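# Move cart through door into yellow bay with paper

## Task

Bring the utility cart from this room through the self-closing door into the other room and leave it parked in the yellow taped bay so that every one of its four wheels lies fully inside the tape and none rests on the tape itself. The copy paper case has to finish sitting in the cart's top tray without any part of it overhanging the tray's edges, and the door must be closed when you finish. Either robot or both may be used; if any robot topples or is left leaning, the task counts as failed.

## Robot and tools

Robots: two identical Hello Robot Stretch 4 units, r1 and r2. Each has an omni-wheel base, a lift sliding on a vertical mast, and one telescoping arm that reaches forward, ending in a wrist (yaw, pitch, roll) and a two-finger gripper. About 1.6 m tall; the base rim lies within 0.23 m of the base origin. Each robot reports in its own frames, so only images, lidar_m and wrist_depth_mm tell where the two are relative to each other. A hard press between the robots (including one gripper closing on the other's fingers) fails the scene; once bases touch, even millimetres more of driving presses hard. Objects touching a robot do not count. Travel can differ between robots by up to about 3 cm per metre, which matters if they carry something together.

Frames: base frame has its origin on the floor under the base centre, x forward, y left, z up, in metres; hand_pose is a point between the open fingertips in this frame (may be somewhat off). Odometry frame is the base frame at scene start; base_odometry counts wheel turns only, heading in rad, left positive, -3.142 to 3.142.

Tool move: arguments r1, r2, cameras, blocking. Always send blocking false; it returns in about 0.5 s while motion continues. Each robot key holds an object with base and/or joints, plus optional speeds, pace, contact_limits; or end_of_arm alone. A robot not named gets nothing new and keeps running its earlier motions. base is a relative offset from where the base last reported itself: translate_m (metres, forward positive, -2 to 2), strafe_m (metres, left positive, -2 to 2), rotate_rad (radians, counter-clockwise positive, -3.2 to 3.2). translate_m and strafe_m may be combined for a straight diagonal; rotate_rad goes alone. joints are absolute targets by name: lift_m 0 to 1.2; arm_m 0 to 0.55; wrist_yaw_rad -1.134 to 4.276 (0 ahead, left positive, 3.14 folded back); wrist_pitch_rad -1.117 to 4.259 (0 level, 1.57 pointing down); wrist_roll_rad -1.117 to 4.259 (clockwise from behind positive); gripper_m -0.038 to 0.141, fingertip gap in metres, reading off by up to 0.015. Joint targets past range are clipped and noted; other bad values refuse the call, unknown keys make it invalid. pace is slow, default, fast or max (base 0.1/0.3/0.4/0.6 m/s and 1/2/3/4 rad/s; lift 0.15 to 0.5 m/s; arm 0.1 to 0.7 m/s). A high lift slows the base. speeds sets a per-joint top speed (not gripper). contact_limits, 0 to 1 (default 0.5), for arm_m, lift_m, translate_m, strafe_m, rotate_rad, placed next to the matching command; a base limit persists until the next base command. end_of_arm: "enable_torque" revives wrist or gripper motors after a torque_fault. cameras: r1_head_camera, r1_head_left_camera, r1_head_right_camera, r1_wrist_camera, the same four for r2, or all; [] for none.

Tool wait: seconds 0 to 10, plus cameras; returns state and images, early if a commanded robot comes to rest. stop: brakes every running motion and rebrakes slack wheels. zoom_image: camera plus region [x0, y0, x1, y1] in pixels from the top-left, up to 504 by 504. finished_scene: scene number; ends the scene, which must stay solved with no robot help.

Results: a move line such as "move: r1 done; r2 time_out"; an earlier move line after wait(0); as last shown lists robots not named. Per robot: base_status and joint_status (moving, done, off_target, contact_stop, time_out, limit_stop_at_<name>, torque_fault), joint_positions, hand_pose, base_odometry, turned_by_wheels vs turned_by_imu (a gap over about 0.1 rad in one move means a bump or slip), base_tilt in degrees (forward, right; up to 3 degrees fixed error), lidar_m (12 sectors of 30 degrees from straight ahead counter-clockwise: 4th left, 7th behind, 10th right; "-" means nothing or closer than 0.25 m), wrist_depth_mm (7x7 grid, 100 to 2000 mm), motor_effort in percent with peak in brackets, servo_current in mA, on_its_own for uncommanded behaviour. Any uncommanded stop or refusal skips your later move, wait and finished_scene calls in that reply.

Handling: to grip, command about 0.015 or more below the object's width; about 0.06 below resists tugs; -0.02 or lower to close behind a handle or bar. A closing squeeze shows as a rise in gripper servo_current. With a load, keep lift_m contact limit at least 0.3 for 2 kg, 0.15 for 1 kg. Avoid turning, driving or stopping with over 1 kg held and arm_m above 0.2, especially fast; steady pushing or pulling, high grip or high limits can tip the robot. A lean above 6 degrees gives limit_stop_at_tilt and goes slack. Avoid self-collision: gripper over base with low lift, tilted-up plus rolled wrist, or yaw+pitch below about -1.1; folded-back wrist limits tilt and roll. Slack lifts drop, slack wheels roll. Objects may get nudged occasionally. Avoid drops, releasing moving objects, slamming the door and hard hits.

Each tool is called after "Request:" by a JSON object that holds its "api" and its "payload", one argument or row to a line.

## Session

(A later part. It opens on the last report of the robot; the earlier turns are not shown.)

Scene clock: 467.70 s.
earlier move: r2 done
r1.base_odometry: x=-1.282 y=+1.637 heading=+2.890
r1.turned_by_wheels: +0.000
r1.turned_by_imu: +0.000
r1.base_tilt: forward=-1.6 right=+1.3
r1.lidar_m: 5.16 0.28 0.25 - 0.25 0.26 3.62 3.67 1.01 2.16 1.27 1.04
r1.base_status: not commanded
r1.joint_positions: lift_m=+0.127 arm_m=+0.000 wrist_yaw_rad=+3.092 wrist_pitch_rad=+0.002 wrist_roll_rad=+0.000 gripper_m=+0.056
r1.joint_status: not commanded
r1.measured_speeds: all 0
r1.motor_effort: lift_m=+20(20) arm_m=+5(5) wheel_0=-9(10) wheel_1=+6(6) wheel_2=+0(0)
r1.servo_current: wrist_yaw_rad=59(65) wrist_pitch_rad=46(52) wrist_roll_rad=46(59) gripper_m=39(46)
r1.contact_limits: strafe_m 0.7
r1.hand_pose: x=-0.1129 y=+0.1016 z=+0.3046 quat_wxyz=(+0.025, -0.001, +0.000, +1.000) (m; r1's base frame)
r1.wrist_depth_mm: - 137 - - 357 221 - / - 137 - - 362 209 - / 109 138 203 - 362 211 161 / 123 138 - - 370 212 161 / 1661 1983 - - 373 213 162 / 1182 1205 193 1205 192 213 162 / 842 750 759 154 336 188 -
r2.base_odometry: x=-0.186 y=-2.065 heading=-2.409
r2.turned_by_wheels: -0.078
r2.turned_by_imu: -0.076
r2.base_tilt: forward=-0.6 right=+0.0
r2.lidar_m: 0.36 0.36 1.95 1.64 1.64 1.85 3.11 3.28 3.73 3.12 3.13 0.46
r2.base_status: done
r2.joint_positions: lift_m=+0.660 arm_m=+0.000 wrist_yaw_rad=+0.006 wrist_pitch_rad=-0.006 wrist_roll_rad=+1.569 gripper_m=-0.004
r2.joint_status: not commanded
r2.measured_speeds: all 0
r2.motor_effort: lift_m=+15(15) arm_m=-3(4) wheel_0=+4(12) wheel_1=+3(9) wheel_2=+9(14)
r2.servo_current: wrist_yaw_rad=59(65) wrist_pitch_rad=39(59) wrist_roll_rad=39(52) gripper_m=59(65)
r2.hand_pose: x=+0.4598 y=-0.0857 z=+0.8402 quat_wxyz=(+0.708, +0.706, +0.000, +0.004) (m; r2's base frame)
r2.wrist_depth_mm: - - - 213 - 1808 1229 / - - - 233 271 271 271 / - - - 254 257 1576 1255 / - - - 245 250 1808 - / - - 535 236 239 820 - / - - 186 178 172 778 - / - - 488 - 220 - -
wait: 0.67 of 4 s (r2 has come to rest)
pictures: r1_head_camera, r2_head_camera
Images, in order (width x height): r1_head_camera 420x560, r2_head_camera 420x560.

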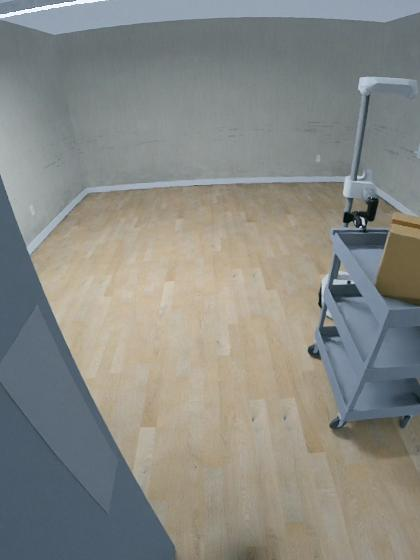

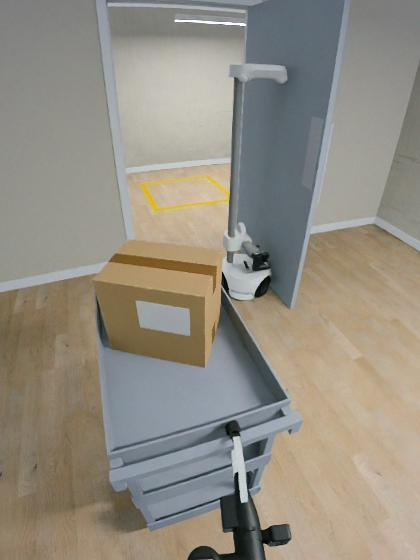

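Request:
{"api": "move", "payload": {
  "r2": {"base":{"translate_m":0.04,"strafe_m":0.27},"pace":"slow"},
  "cameras": [],
  "blocking": false
}}

Request:
{"api": "wait", "payload": {
  "seconds": 8,
  "cameras": []
}}

Request:
{"api": "move", "payload": {
  "r2": {"base":{"rotate_rad":-0.24},"pace":"slow"},
  "cameras": [],
  "blocking": false
}}

Request:
{"api": "wait", "payload": {
  "seconds": 4,
  "cameras": ["r1_head_camera","r2_head_camera"]
}}

Scene clock: 516.50 s.
move: r2 moving
r1: as last shown
r1.lidar_m: 5.14 0.29 0.25 - 0.25 0.25 3.62 3.68 1.00 2.12 1.24 1.04
r1.servo_current: wrist_yaw_rad=52(72) wrist_pitch_rad=46(46) wrist_roll_rad=33(52) gripper_m=39(46)
r1.contact_limits: strafe_m 0.7
r1.wrist_depth_mm: - 137 - - 359 221 - / - 137 - - 364 209 - / 110 137 203 - 366 211 161 / 123 138 - - 370 213 161 / 1708 1921 - - 370 212 162 / 1205 1182 193 1182 191 212 162 / 854 750 759 153 338 188 -
r2.base_odometry: x=-0.179 y=-2.076 heading=-2.409
r2.turned_by_wheels: -0.001
r2.turned_by_imu: +0.000
r2.base_tilt: forward=-0.7 right=+0.1
r2.lidar_m: 0.34 0.36 1.94 1.63 1.62 1.86 3.09 3.28 3.72 3.14 3.12 0.47
r2.base_status: translate_m moving; strafe_m moving
r2.joint_positions: lift_m=+0.660 arm_m=+0.000 wrist_yaw_rad=+0.001 wrist_pitch_rad=-0.006 wrist_roll_rad=+1.569 gripper_m=-0.004
r2.joint_status: not commanded
r2.measured_speeds: translate_m=+0.008 strafe_m=+0.051 rotate_rad=-0.007 lift_m=+0.000 arm_m=+0.000 wrist_yaw_rad=-0.029 wrist_pitch_rad=+0.000 wrist_roll_rad=+0.000
r2.motor_effort: lift_m=+15(15) arm_m=-4(4) wheel_0=-9(9) wheel_1=+8(9) wheel_2=-4(6)
r2.servo_current: wrist_yaw_rad=39(59) wrist_pitch_rad=46(52) wrist_roll_rad=39(52) gripper_m=59(65)
r2.hand_pose: x=+0.4594 y=-0.0871 z=+0.8402 quat_wxyz=(+0.708, +0.706, -0.002, +0.003) (m; r2's base frame)
r2.wrist_depth_mm: - - - 216 - 1756 1229 / - - - 237 273 274 273 / - - - 256 262 1618 1229 / - - - 246 250 1756 - / - - 544 203 240 820 - / - - 187 177 173 798 - / - - 484 - 220 - -
pictures: none
No camera images: "cameras" was empty.

Scene clock: 519.93 s.
earlier move: r2 done
r1.base_odometry: x=-1.282 y=+1.637 heading=+2.890
r1.turned_by_wheels: +0.000
r1.turned_by_imu: +0.000
r1.base_tilt: forward=-1.6 right=+1.3
r1.lidar_m: 5.16 0.28 0.25 - 0.25 0.27 3.63 3.69 1.01 2.16 1.13 1.07
r1.base_status: not commanded
r1.joint_positions: lift_m=+0.127 arm_m=+0.000 wrist_yaw_rad=+3.092 wrist_pitch_rad=+0.002 wrist_roll_rad=+0.000 gripper_m=+0.056
r1.joint_status: not commanded
r1.measured_speeds: all 0
r1.motor_effort: lift_m=+20(20) arm_m=+5(5) wheel_0=-9(10) wheel_1=+6(6) wheel_2=+0(0)
r1.servo_current: wrist_yaw_rad=52(72) wrist_pitch_rad=46(52) wrist_roll_rad=52(65) gripper_m=46(52)
r1.contact_limits: strafe_m 0.7
r1.hand_pose: x=-0.1129 y=+0.1016 z=+0.3046 quat_wxyz=(+0.025, -0.001, +0.000, +1.000) (m; r1's base frame)
r1.wrist_depth_mm: - 136 - - 359 221 - / - 137 - - 364 210 - / 110 137 204 - 364 211 161 / 123 138 - - 368 212 161 / 1708 1921 - - 368 213 162 / 1182 1205 193 1182 191 213 162 / 854 759 759 153 340 189 -
r2.base_odometry: x=-0.036 y=-2.292 heading=-2.409
r2.turned_by_wheels: +0.000
r2.turned_by_imu: +0.000
r2.base_tilt: forward=-0.7 right=+0.1
r2.lidar_m: 0.39 0.40 1.66 1.39 1.37 1.58 2.63 3.40 3.88 3.38 3.35 0.44
r2.base_status: done
r2.joint_positions: lift_m=+0.660 arm_m=+0.000 wrist_yaw_rad=-0.007 wrist_pitch_rad=-0.006 wrist_roll_rad=+1.569 gripper_m=-0.004
r2.joint_status: not commanded
r2.measured_speeds: all 0
r2.motor_effort: lift_m=+15(15) arm_m=-4(4) wheel_0=-4(15) wheel_1=+5(9) wheel_2=-8(14)
r2.servo_current: wrist_yaw_rad=46(72) wrist_pitch_rad=46(52) wrist_roll_rad=39(59) gripper_m=65(72)
r2.hand_pose: x=+0.4586 y=-0.0895 z=+0.8402 quat_wxyz=(+0.708, +0.706, -0.005, +0.000) (m; r2's base frame)
r2.wrist_depth_mm: - - 1537 192 252 1464 1138 / - - - 239 250 258 1098 / - - - 243 244 1808 559 / - - 627 238 239 820 - / - - 466 216 235 809 - / - - 187 175 173 - - / - - 525 - - - -
wait: 3.43 of 8 s (r2 has come to rest)
pictures: none
No camera images: "cameras" was empty.

Scene clock: 520.43 s.
move: r2 moving
r1: as last shown
r1.lidar_m: 5.17 0.27 0.25 - 0.25 0.26 3.61 3.69 1.01 2.17 1.16 1.06
r1.motor_effort: lift_m=+20(20) arm_m=+5(5) wheel_0=-10(10) wheel_1=+6(6) wheel_2=+0(0)
r1.servo_current: wrist_yaw_rad=52(72) wrist_pitch_rad=46(46) wrist_roll_rad=52(59) gripper_m=39(46)
r1.contact_limits: strafe_m 0.7
r1.wrist_depth_mm: - 137 - - 364 221 - / - 137 - - 362 209 - / 109 137 204 - 366 210 161 / 123 138 - - 370 212 161 / 1708 - - - 370 213 162 / 1205 1205 195 1182 191 213 161 / 854 759 759 153 338 189 -
r2.base_odometry: x=-0.036 y=-2.293 heading=-2.532
r2.turned_by_wheels: -0.123
r2.turned_by_imu: -0.119
r2.base_tilt: forward=-0.7 right=+0.0
r2.lidar_m: 0.36 0.35 1.79 1.38 1.37 1.49 2.25 3.39 3.65 3.43 3.35 0.45
r2.base_status: rotate_rad moving
r2.joint_positions: lift_m=+0.660 arm_m=+0.000 wrist_yaw_rad=+0.011 wrist_pitch_rad=-0.006 wrist_roll_rad=+1.569 gripper_m=-0.004
r2.joint_status: not commanded
r2.measured_speeds: translate_m=+0.001 strafe_m=+0.002 rotate_rad=-0.483 lift_m=+0.000 arm_m=+0.000 wrist_yaw_rad=+0.021 wrist_pitch_rad=+0.000 wrist_roll_rad=+0.000
r2.motor_effort: lift_m=+15(15) arm_m=-4(4) wheel_0=+15(15) wheel_1=+9(9) wheel_2=+15(15)
r2.servo_current: wrist_yaw_rad=65(65) wrist_pitch_rad=52(52) wrist_roll_rad=59(59) gripper_m=65(72)
r2.hand_pose: x=+0.4602 y=-0.0843 z=+0.8402 quat_wxyz=(+0.708, +0.706, +0.002, +0.006) (m; r2's base frame)
r2.wrist_depth_mm: - - - 206 - - 1205 / - - - 229 263 265 265 / - - - 251 254 1661 1229 / - - - 244 246 1863 - / - - 517 210 238 831 - / - - 187 178 183 788 - / - - 500 - 223 - -
pictures: none
No camera images: "cameras" was empty.

Scene clock: 521.20 s.
earlier move: r2 done
r1.base_odometry: x=-1.282 y=+1.637 heading=+2.890
r1.turned_by_wheels: +0.000
r1.turned_by_imu: +0.000
r1.base_tilt: forward=-1.6 right=+1.3
r1.lidar_m: 5.15 0.28 0.25 - 0.25 0.26 3.63 3.70 1.00 2.13 1.16 1.09
r1.base_status: not commanded
r1.joint_positions: lift_m=+0.127 arm_m=+0.000 wrist_yaw_rad=+3.092 wrist_pitch_rad=+0.002 wrist_roll_rad=+0.000 gripper_m=+0.056
r1.joint_status: not commanded
r1.measured_speeds: all 0
r1.motor_effort: lift_m=+20(20) arm_m=+5(5) wheel_0=-9(10) wheel_1=+6(6) wheel_2=+0(0)
r1.servo_current: wrist_yaw_rad=52(72) wrist_pitch_rad=46(46) wrist_roll_rad=52(59) gripper_m=46(46)
r1.contact_limits: strafe_m 0.7
r1.hand_pose: x=-0.1129 y=+0.1016 z=+0.3046 quat_wxyz=(+0.025, -0.001, +0.000, +1.000) (m; r1's base frame)
r1.wrist_depth_mm: - 137 - - 359 222 - / - 137 - - 364 210 - / 109 138 204 - 364 211 161 / 123 138 - - 370 212 161 / 1708 1983 - - 370 213 162 / 1182 1205 193 1182 191 212 161 / 854 759 759 154 340 187 -
r2.base_odometry: x=-0.036 y=-2.292 heading=-2.648
r2.turned_by_wheels: -0.116
r2.turned_by_imu: -0.112
r2.base_tilt: forward=-0.7 right=+0.1
r2.lidar_m: 0.33 0.30 2.02 1.46 1.36 1.44 1.89 3.39 3.51 3.51 3.35 0.47
r2.base_status: done
r2.joint_positions: lift_m=+0.660 arm_m=+0.000 wrist_yaw_rad=+0.003 wrist_pitch_rad=-0.006 wrist_roll_rad=+1.569 gripper_m=-0.004
r2.joint_status: not commanded
r2.measured_speeds: all 0
r2.motor_effort: lift_m=+15(15) arm_m=-4(4) wheel_0=+3(15) wheel_1=+5(9) wheel_2=+7(15)
r2.servo_current: wrist_yaw_rad=39(72) wrist_pitch_rad=46(52) wrist_roll_rad=46(59) gripper_m=59(72)
r2.hand_pose: x=+0.4596 y=-0.0866 z=+0.8402 quat_wxyz=(+0.708, +0.706, -0.001, +0.003) (m; r2's base frame)
r2.wrist_depth_mm: - - - - - 1808 1229 / - - - 239 - 1661 1229 / - - - 276 291 306 304 / - - - 204 263 1756 525 / - - - 190 244 1863 - / - - 185 177 173 809 - / - - 439 - 214 - -
wait: 0.77 of 4 s (r2 has come to rest)
pictures: r1_head_camera, r2_head_camera
Images, in order (width x height): r1_head_camera 420x560, r2_head_camera 420x560.

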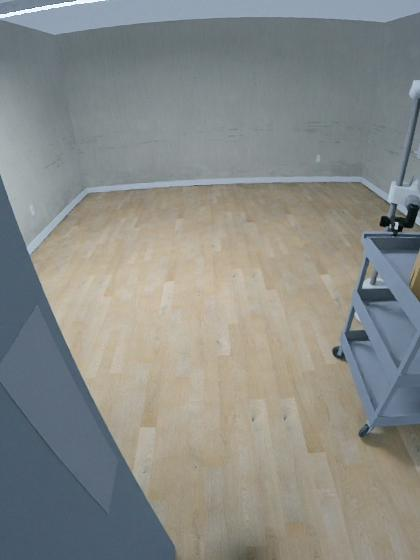

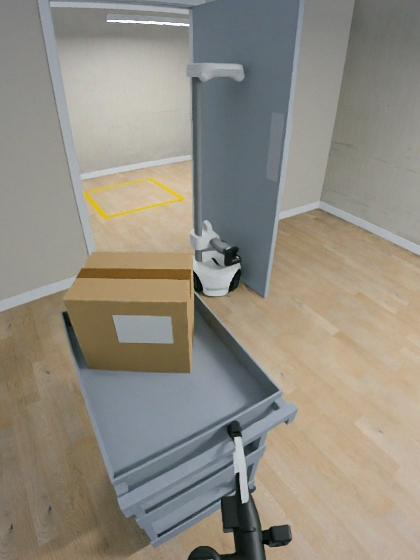

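Request:
{"api": "move", "payload": {
  "r2": {"base":{"translate_m":-0.12,"strafe_m":0.32},"pace":"slow"},
  "cameras": [],
  "blocking": false
}}

Request:
{"api": "wait", "payload": {
  "seconds": 8,
  "cameras": []
}}

Request:
{"api": "move", "payload": {
  "r2": {"base":{"rotate_rad":-0.20},"pace":"slow"},
  "cameras": [],
  "blocking": false
}}

Request:
{"api": "wait", "payload": {
  "seconds": 4,
  "cameras": ["r1_head_camera","r2_head_camera"]
}}

Scene clock: 539.97 s.
move: r2 moving
r1: as last shown
r1.lidar_m: 5.12 0.29 0.25 - 0.25 0.28 3.63 3.68 0.97 2.14 1.18 1.09
r1.motor_effort: lift_m=+20(20) arm_m=+5(5) wheel_0=-10(10) wheel_1=+6(6) wheel_2=+0(0)
r1.servo_current: wrist_yaw_rad=46(59) wrist_pitch_rad=39(52) wrist_roll_rad=39(59) gripper_m=39(46)
r1.contact_limits: strafe_m 0.7
r1.wrist_depth_mm: - 137 - - 359 220 - / - 137 - - 362 209 - / 109 138 203 - 366 211 161 / 123 138 - - 368 212 162 / 1661 1921 - - 370 213 162 / 1205 1182 194 1182 191 213 162 / 842 759 759 153 336 188 -
r2.base_odometry: x=-0.026 y=-2.301 heading=-2.648
r2.turned_by_wheels: +0.000
r2.turned_by_imu: +0.000
r2.base_tilt: forward=-0.7 right=+0.0
r2.lidar_m: 0.31 0.31 2.01 1.45 1.37 1.43 1.92 3.40 3.52 3.51 3.38 0.45
r2.base_status: translate_m moving; strafe_m moving
r2.joint_positions: lift_m=+0.660 arm_m=+0.000 wrist_yaw_rad=+0.000 wrist_pitch_rad=-0.006 wrist_roll_rad=+1.569 gripper_m=-0.004
r2.joint_status: not commanded
r2.measured_speeds: translate_m=-0.018 strafe_m=+0.046 rotate_rad=-0.002 lift_m=+0.000 arm_m=+0.000 wrist_yaw_rad=-0.017 wrist_pitch_rad=+0.000 wrist_roll_rad=+0.000
r2.motor_effort: lift_m=+15(15) arm_m=-4(4) wheel_0=-9(11) wheel_1=+5(9) wheel_2=+5(9)
r2.servo_current: wrist_yaw_rad=33(59) wrist_pitch_rad=46(52) wrist_roll_rad=46(59) gripper_m=65(65)
r2.hand_pose: x=+0.4593 y=-0.0873 z=+0.8402 quat_wxyz=(+0.708, +0.706, -0.002, +0.002) (m; r2's base frame)
r2.wrist_depth_mm: - - - - - 1808 1229 / - - - 241 - 1661 1229 / - - - 276 293 306 307 / - - - 204 263 1661 525 / - - - 200 244 1863 - / - - 185 177 173 788 - / - - 439 - 213 - -
pictures: none
No camera images: "cameras" was empty.

Scene clock: 544.17 s.
earlier move: r2 done
r1.base_odometry: x=-1.282 y=+1.637 heading=+2.890
r1.turned_by_wheels: +0.000
r1.turned_by_imu: +0.000
r1.base_tilt: forward=-1.6 right=+1.2
r1.lidar_m: 5.16 0.27 0.25 - 0.25 0.27 3.65 3.70 1.00 2.19 1.24 1.19
r1.base_status: not commanded
r1.joint_positions: lift_m=+0.127 arm_m=+0.000 wrist_yaw_rad=+3.092 wrist_pitch_rad=+0.002 wrist_roll_rad=+0.000 gripper_m=+0.056
r1.joint_status: not commanded
r1.measured_speeds: all 0
r1.motor_effort: lift_m=+20(20) arm_m=+5(5) wheel_0=-9(10) wheel_1=+6(6) wheel_2=+0(0)
r1.servo_current: wrist_yaw_rad=59(78) wrist_pitch_rad=39(52) wrist_roll_rad=52(65) gripper_m=39(52)
r1.contact_limits: strafe_m 0.7
r1.hand_pose: x=-0.1129 y=+0.1016 z=+0.3046 quat_wxyz=(+0.025, -0.001, +0.000, +1.000) (m; r1's base frame)
r1.wrist_depth_mm: - 137 - - 359 221 - / - 137 - - 362 210 - / 109 137 204 - 364 211 160 / 123 138 - - 368 212 161 / 1708 1921 - - 370 213 162 / 1205 1182 193 1182 191 213 162 / 854 759 759 153 336 189 -
r2.base_odometry: x=+0.221 y=-2.517 heading=-2.648
r2.turned_by_wheels: +0.000
r2.turned_by_imu: -0.001
r2.base_tilt: forward=-0.7 right=+0.1
r2.lidar_m: 0.40 0.38 1.54 1.12 1.04 1.09 1.48 3.46 3.58 3.87 3.69 0.41
r2.base_status: done
r2.joint_positions: lift_m=+0.660 arm_m=+0.000 wrist_yaw_rad=-0.006 wrist_pitch_rad=-0.006 wrist_roll_rad=+1.569 gripper_m=-0.004
r2.joint_status: not commanded
r2.measured_speeds: all 0
r2.motor_effort: lift_m=+15(15) arm_m=-4(4) wheel_0=-6(16) wheel_1=+3(9) wheel_2=+2(9)
r2.servo_current: wrist_yaw_rad=46(59) wrist_pitch_rad=46(59) wrist_roll_rad=39(59) gripper_m=65(72)
r2.hand_pose: x=+0.4588 y=-0.0890 z=+0.8402 quat_wxyz=(+0.708, +0.706, -0.004, +0.000) (m; r2's base frame)
r2.wrist_depth_mm: - - - 181 239 1464 1118 / - - - 180 238 1499 1160 / - - - 236 236 1756 - / - - 559 236 235 831 - / - - 466 196 233 842 - / - - 187 175 171 809 - / - - 569 - - - -
wait: 4.20 of 8 s (r2 has come to rest)
pictures: none
No camera images: "cameras" was empty.

Scene clock: 544.67 s.
move: r2 moving
r1: as last shown
r1.base_tilt: forward=-1.6 right=+1.3
r1.lidar_m: 5.18 0.29 0.25 - 0.25 0.25 3.63 3.72 1.00 2.16 1.25 1.20
r1.servo_current: wrist_yaw_rad=52(65) wrist_pitch_rad=39(52) wrist_roll_rad=26(59) gripper_m=39(46)
r1.contact_limits: strafe_m 0.7
r1.wrist_depth_mm: - 136 - - 359 220 - / - 137 - - 362 211 - / 109 138 204 - 366 211 161 / 123 138 - - 368 213 162 / 1618 1983 - - 370 212 161 / 1205 1205 194 1182 191 212 162 / 854 750 759 153 336 189 -
r2.base_odometry: x=+0.221 y=-2.517 heading=-2.769
r2.turned_by_wheels: -0.121
r2.turned_by_imu: -0.117
r2.base_tilt: forward=-0.7 right=+0.0
r2.lidar_m: 0.33 0.37 1.80 1.14 1.04 1.05 1.33 2.79 3.50 4.05 3.70 0.44
r2.base_status: rotate_rad moving
r2.joint_positions: lift_m=+0.660 arm_m=+0.000 wrist_yaw_rad=+0.013 wrist_pitch_rad=-0.006 wrist_roll_rad=+1.569 gripper_m=-0.004
r2.joint_status: not commanded
r2.measured_speeds: translate_m=+0.000 strafe_m=+0.000 rotate_rad=-0.414 lift_m=+0.000 arm_m=+0.000 wrist_yaw_rad=+0.030 wrist_pitch_rad=+0.000 wrist_roll_rad=+0.000
r2.motor_effort: lift_m=+15(15) arm_m=-4(4) wheel_0=+10(11) wheel_1=+7(8) wheel_2=+16(16)
r2.servo_current: wrist_yaw_rad=85(85) wrist_pitch_rad=46(52) wrist_roll_rad=39(52) gripper_m=59(65)
r2.hand_pose: x=+0.4604 y=-0.0836 z=+0.8402 quat_wxyz=(+0.708, +0.706, +0.003, +0.007) (m; r2's base frame)
r2.wrist_depth_mm: - - - 195 - 1808 1205 / - - - 229 251 257 253 / - - - 244 247 1808 1182 / - - 634 240 240 831 - / - - 473 211 236 831 - / - - 187 178 172 798 - / - - 525 - 227 - -
pictures: none
No camera images: "cameras" was empty.

Scene clock: 545.37 s.
earlier move: r2 done
r1.base_odometry: x=-1.282 y=+1.637 heading=+2.890
r1.turned_by_wheels: +0.000
r1.turned_by_imu: +0.000
r1.base_tilt: forward=-1.6 right=+1.3
r1.lidar_m: 5.16 0.30 0.25 - 0.25 0.26 3.61 3.69 1.00 2.15 1.28 1.23
r1.base_status: not commanded
r1.joint_positions: lift_m=+0.127 arm_m=+0.000 wrist_yaw_rad=+3.092 wrist_pitch_rad=+0.002 wrist_roll_rad=+0.000 gripper_m=+0.056
r1.joint_status: not commanded
r1.measured_speeds: all 0
r1.motor_effort: lift_m=+20(20) arm_m=+5(5) wheel_0=-9(10) wheel_1=+6(6) wheel_2=+0(0)
r1.servo_current: wrist_yaw_rad=65(72) wrist_pitch_rad=39(52) wrist_roll_rad=33(65) gripper_m=39(46)
r1.contact_limits: strafe_m 0.7
r1.hand_pose: x=-0.1129 y=+0.1016 z=+0.3046 quat_wxyz=(+0.025, -0.001, +0.000, +1.000) (m; r1's base frame)
r1.wrist_depth_mm: - 137 - - 359 220 - / - 138 - - 362 209 - / 109 137 204 - 366 210 161 / 123 138 - - 368 213 161 / 1661 1983 - - 370 213 162 / 1182 1182 193 1182 191 213 162 / 854 750 759 154 336 189 -
r2.base_odometry: x=+0.221 y=-2.517 heading=-2.847
r2.turned_by_wheels: -0.078
r2.turned_by_imu: -0.076
r2.base_tilt: forward=-0.7 right=+0.1
r2.lidar_m: 0.34 0.33 1.97 1.21 1.04 1.04 1.27 2.32 3.46 4.13 3.70 0.47
r2.base_status: done
r2.joint_positions: lift_m=+0.660 arm_m=+0.000 wrist_yaw_rad=+0.004 wrist_pitch_rad=-0.006 wrist_roll_rad=+1.569 gripper_m=-0.004
r2.joint_status: not commanded
r2.measured_speeds: all 0
r2.motor_effort: lift_m=+15(15) arm_m=-4(4) wheel_0=+6(12) wheel_1=+6(8) wheel_2=+4(17)
r2.servo_current: wrist_yaw_rad=59(85) wrist_pitch_rad=46(52) wrist_roll_rad=39(59) gripper_m=72(72)
r2.hand_pose: x=+0.4597 y=-0.0862 z=+0.8402 quat_wxyz=(+0.708, +0.706, -0.001, +0.004) (m; r2's base frame)
r2.wrist_depth_mm: - - - 229 - 1808 1205 / - - - 234 285 1576 1098 / - - - 263 270 1618 1229 / - - - 250 256 1863 - / - - 609 236 242 820 - / - - 188 177 171 778 - / - - 466 - 219 - -
wait: 0.70 of 4 s (r2 has come to rest)
pictures: r1_head_camera, r2_head_camera
Images, in order (width x height): r1_head_camera 420x560, r2_head_camera 420x560.

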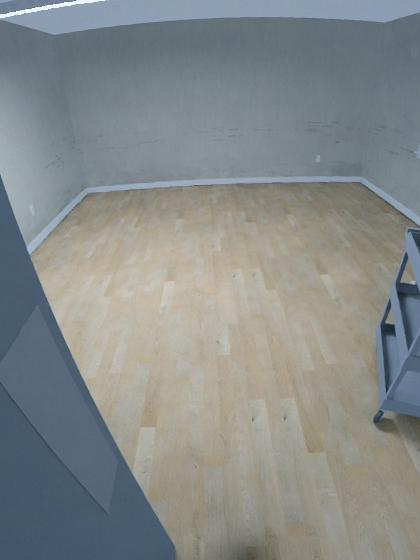

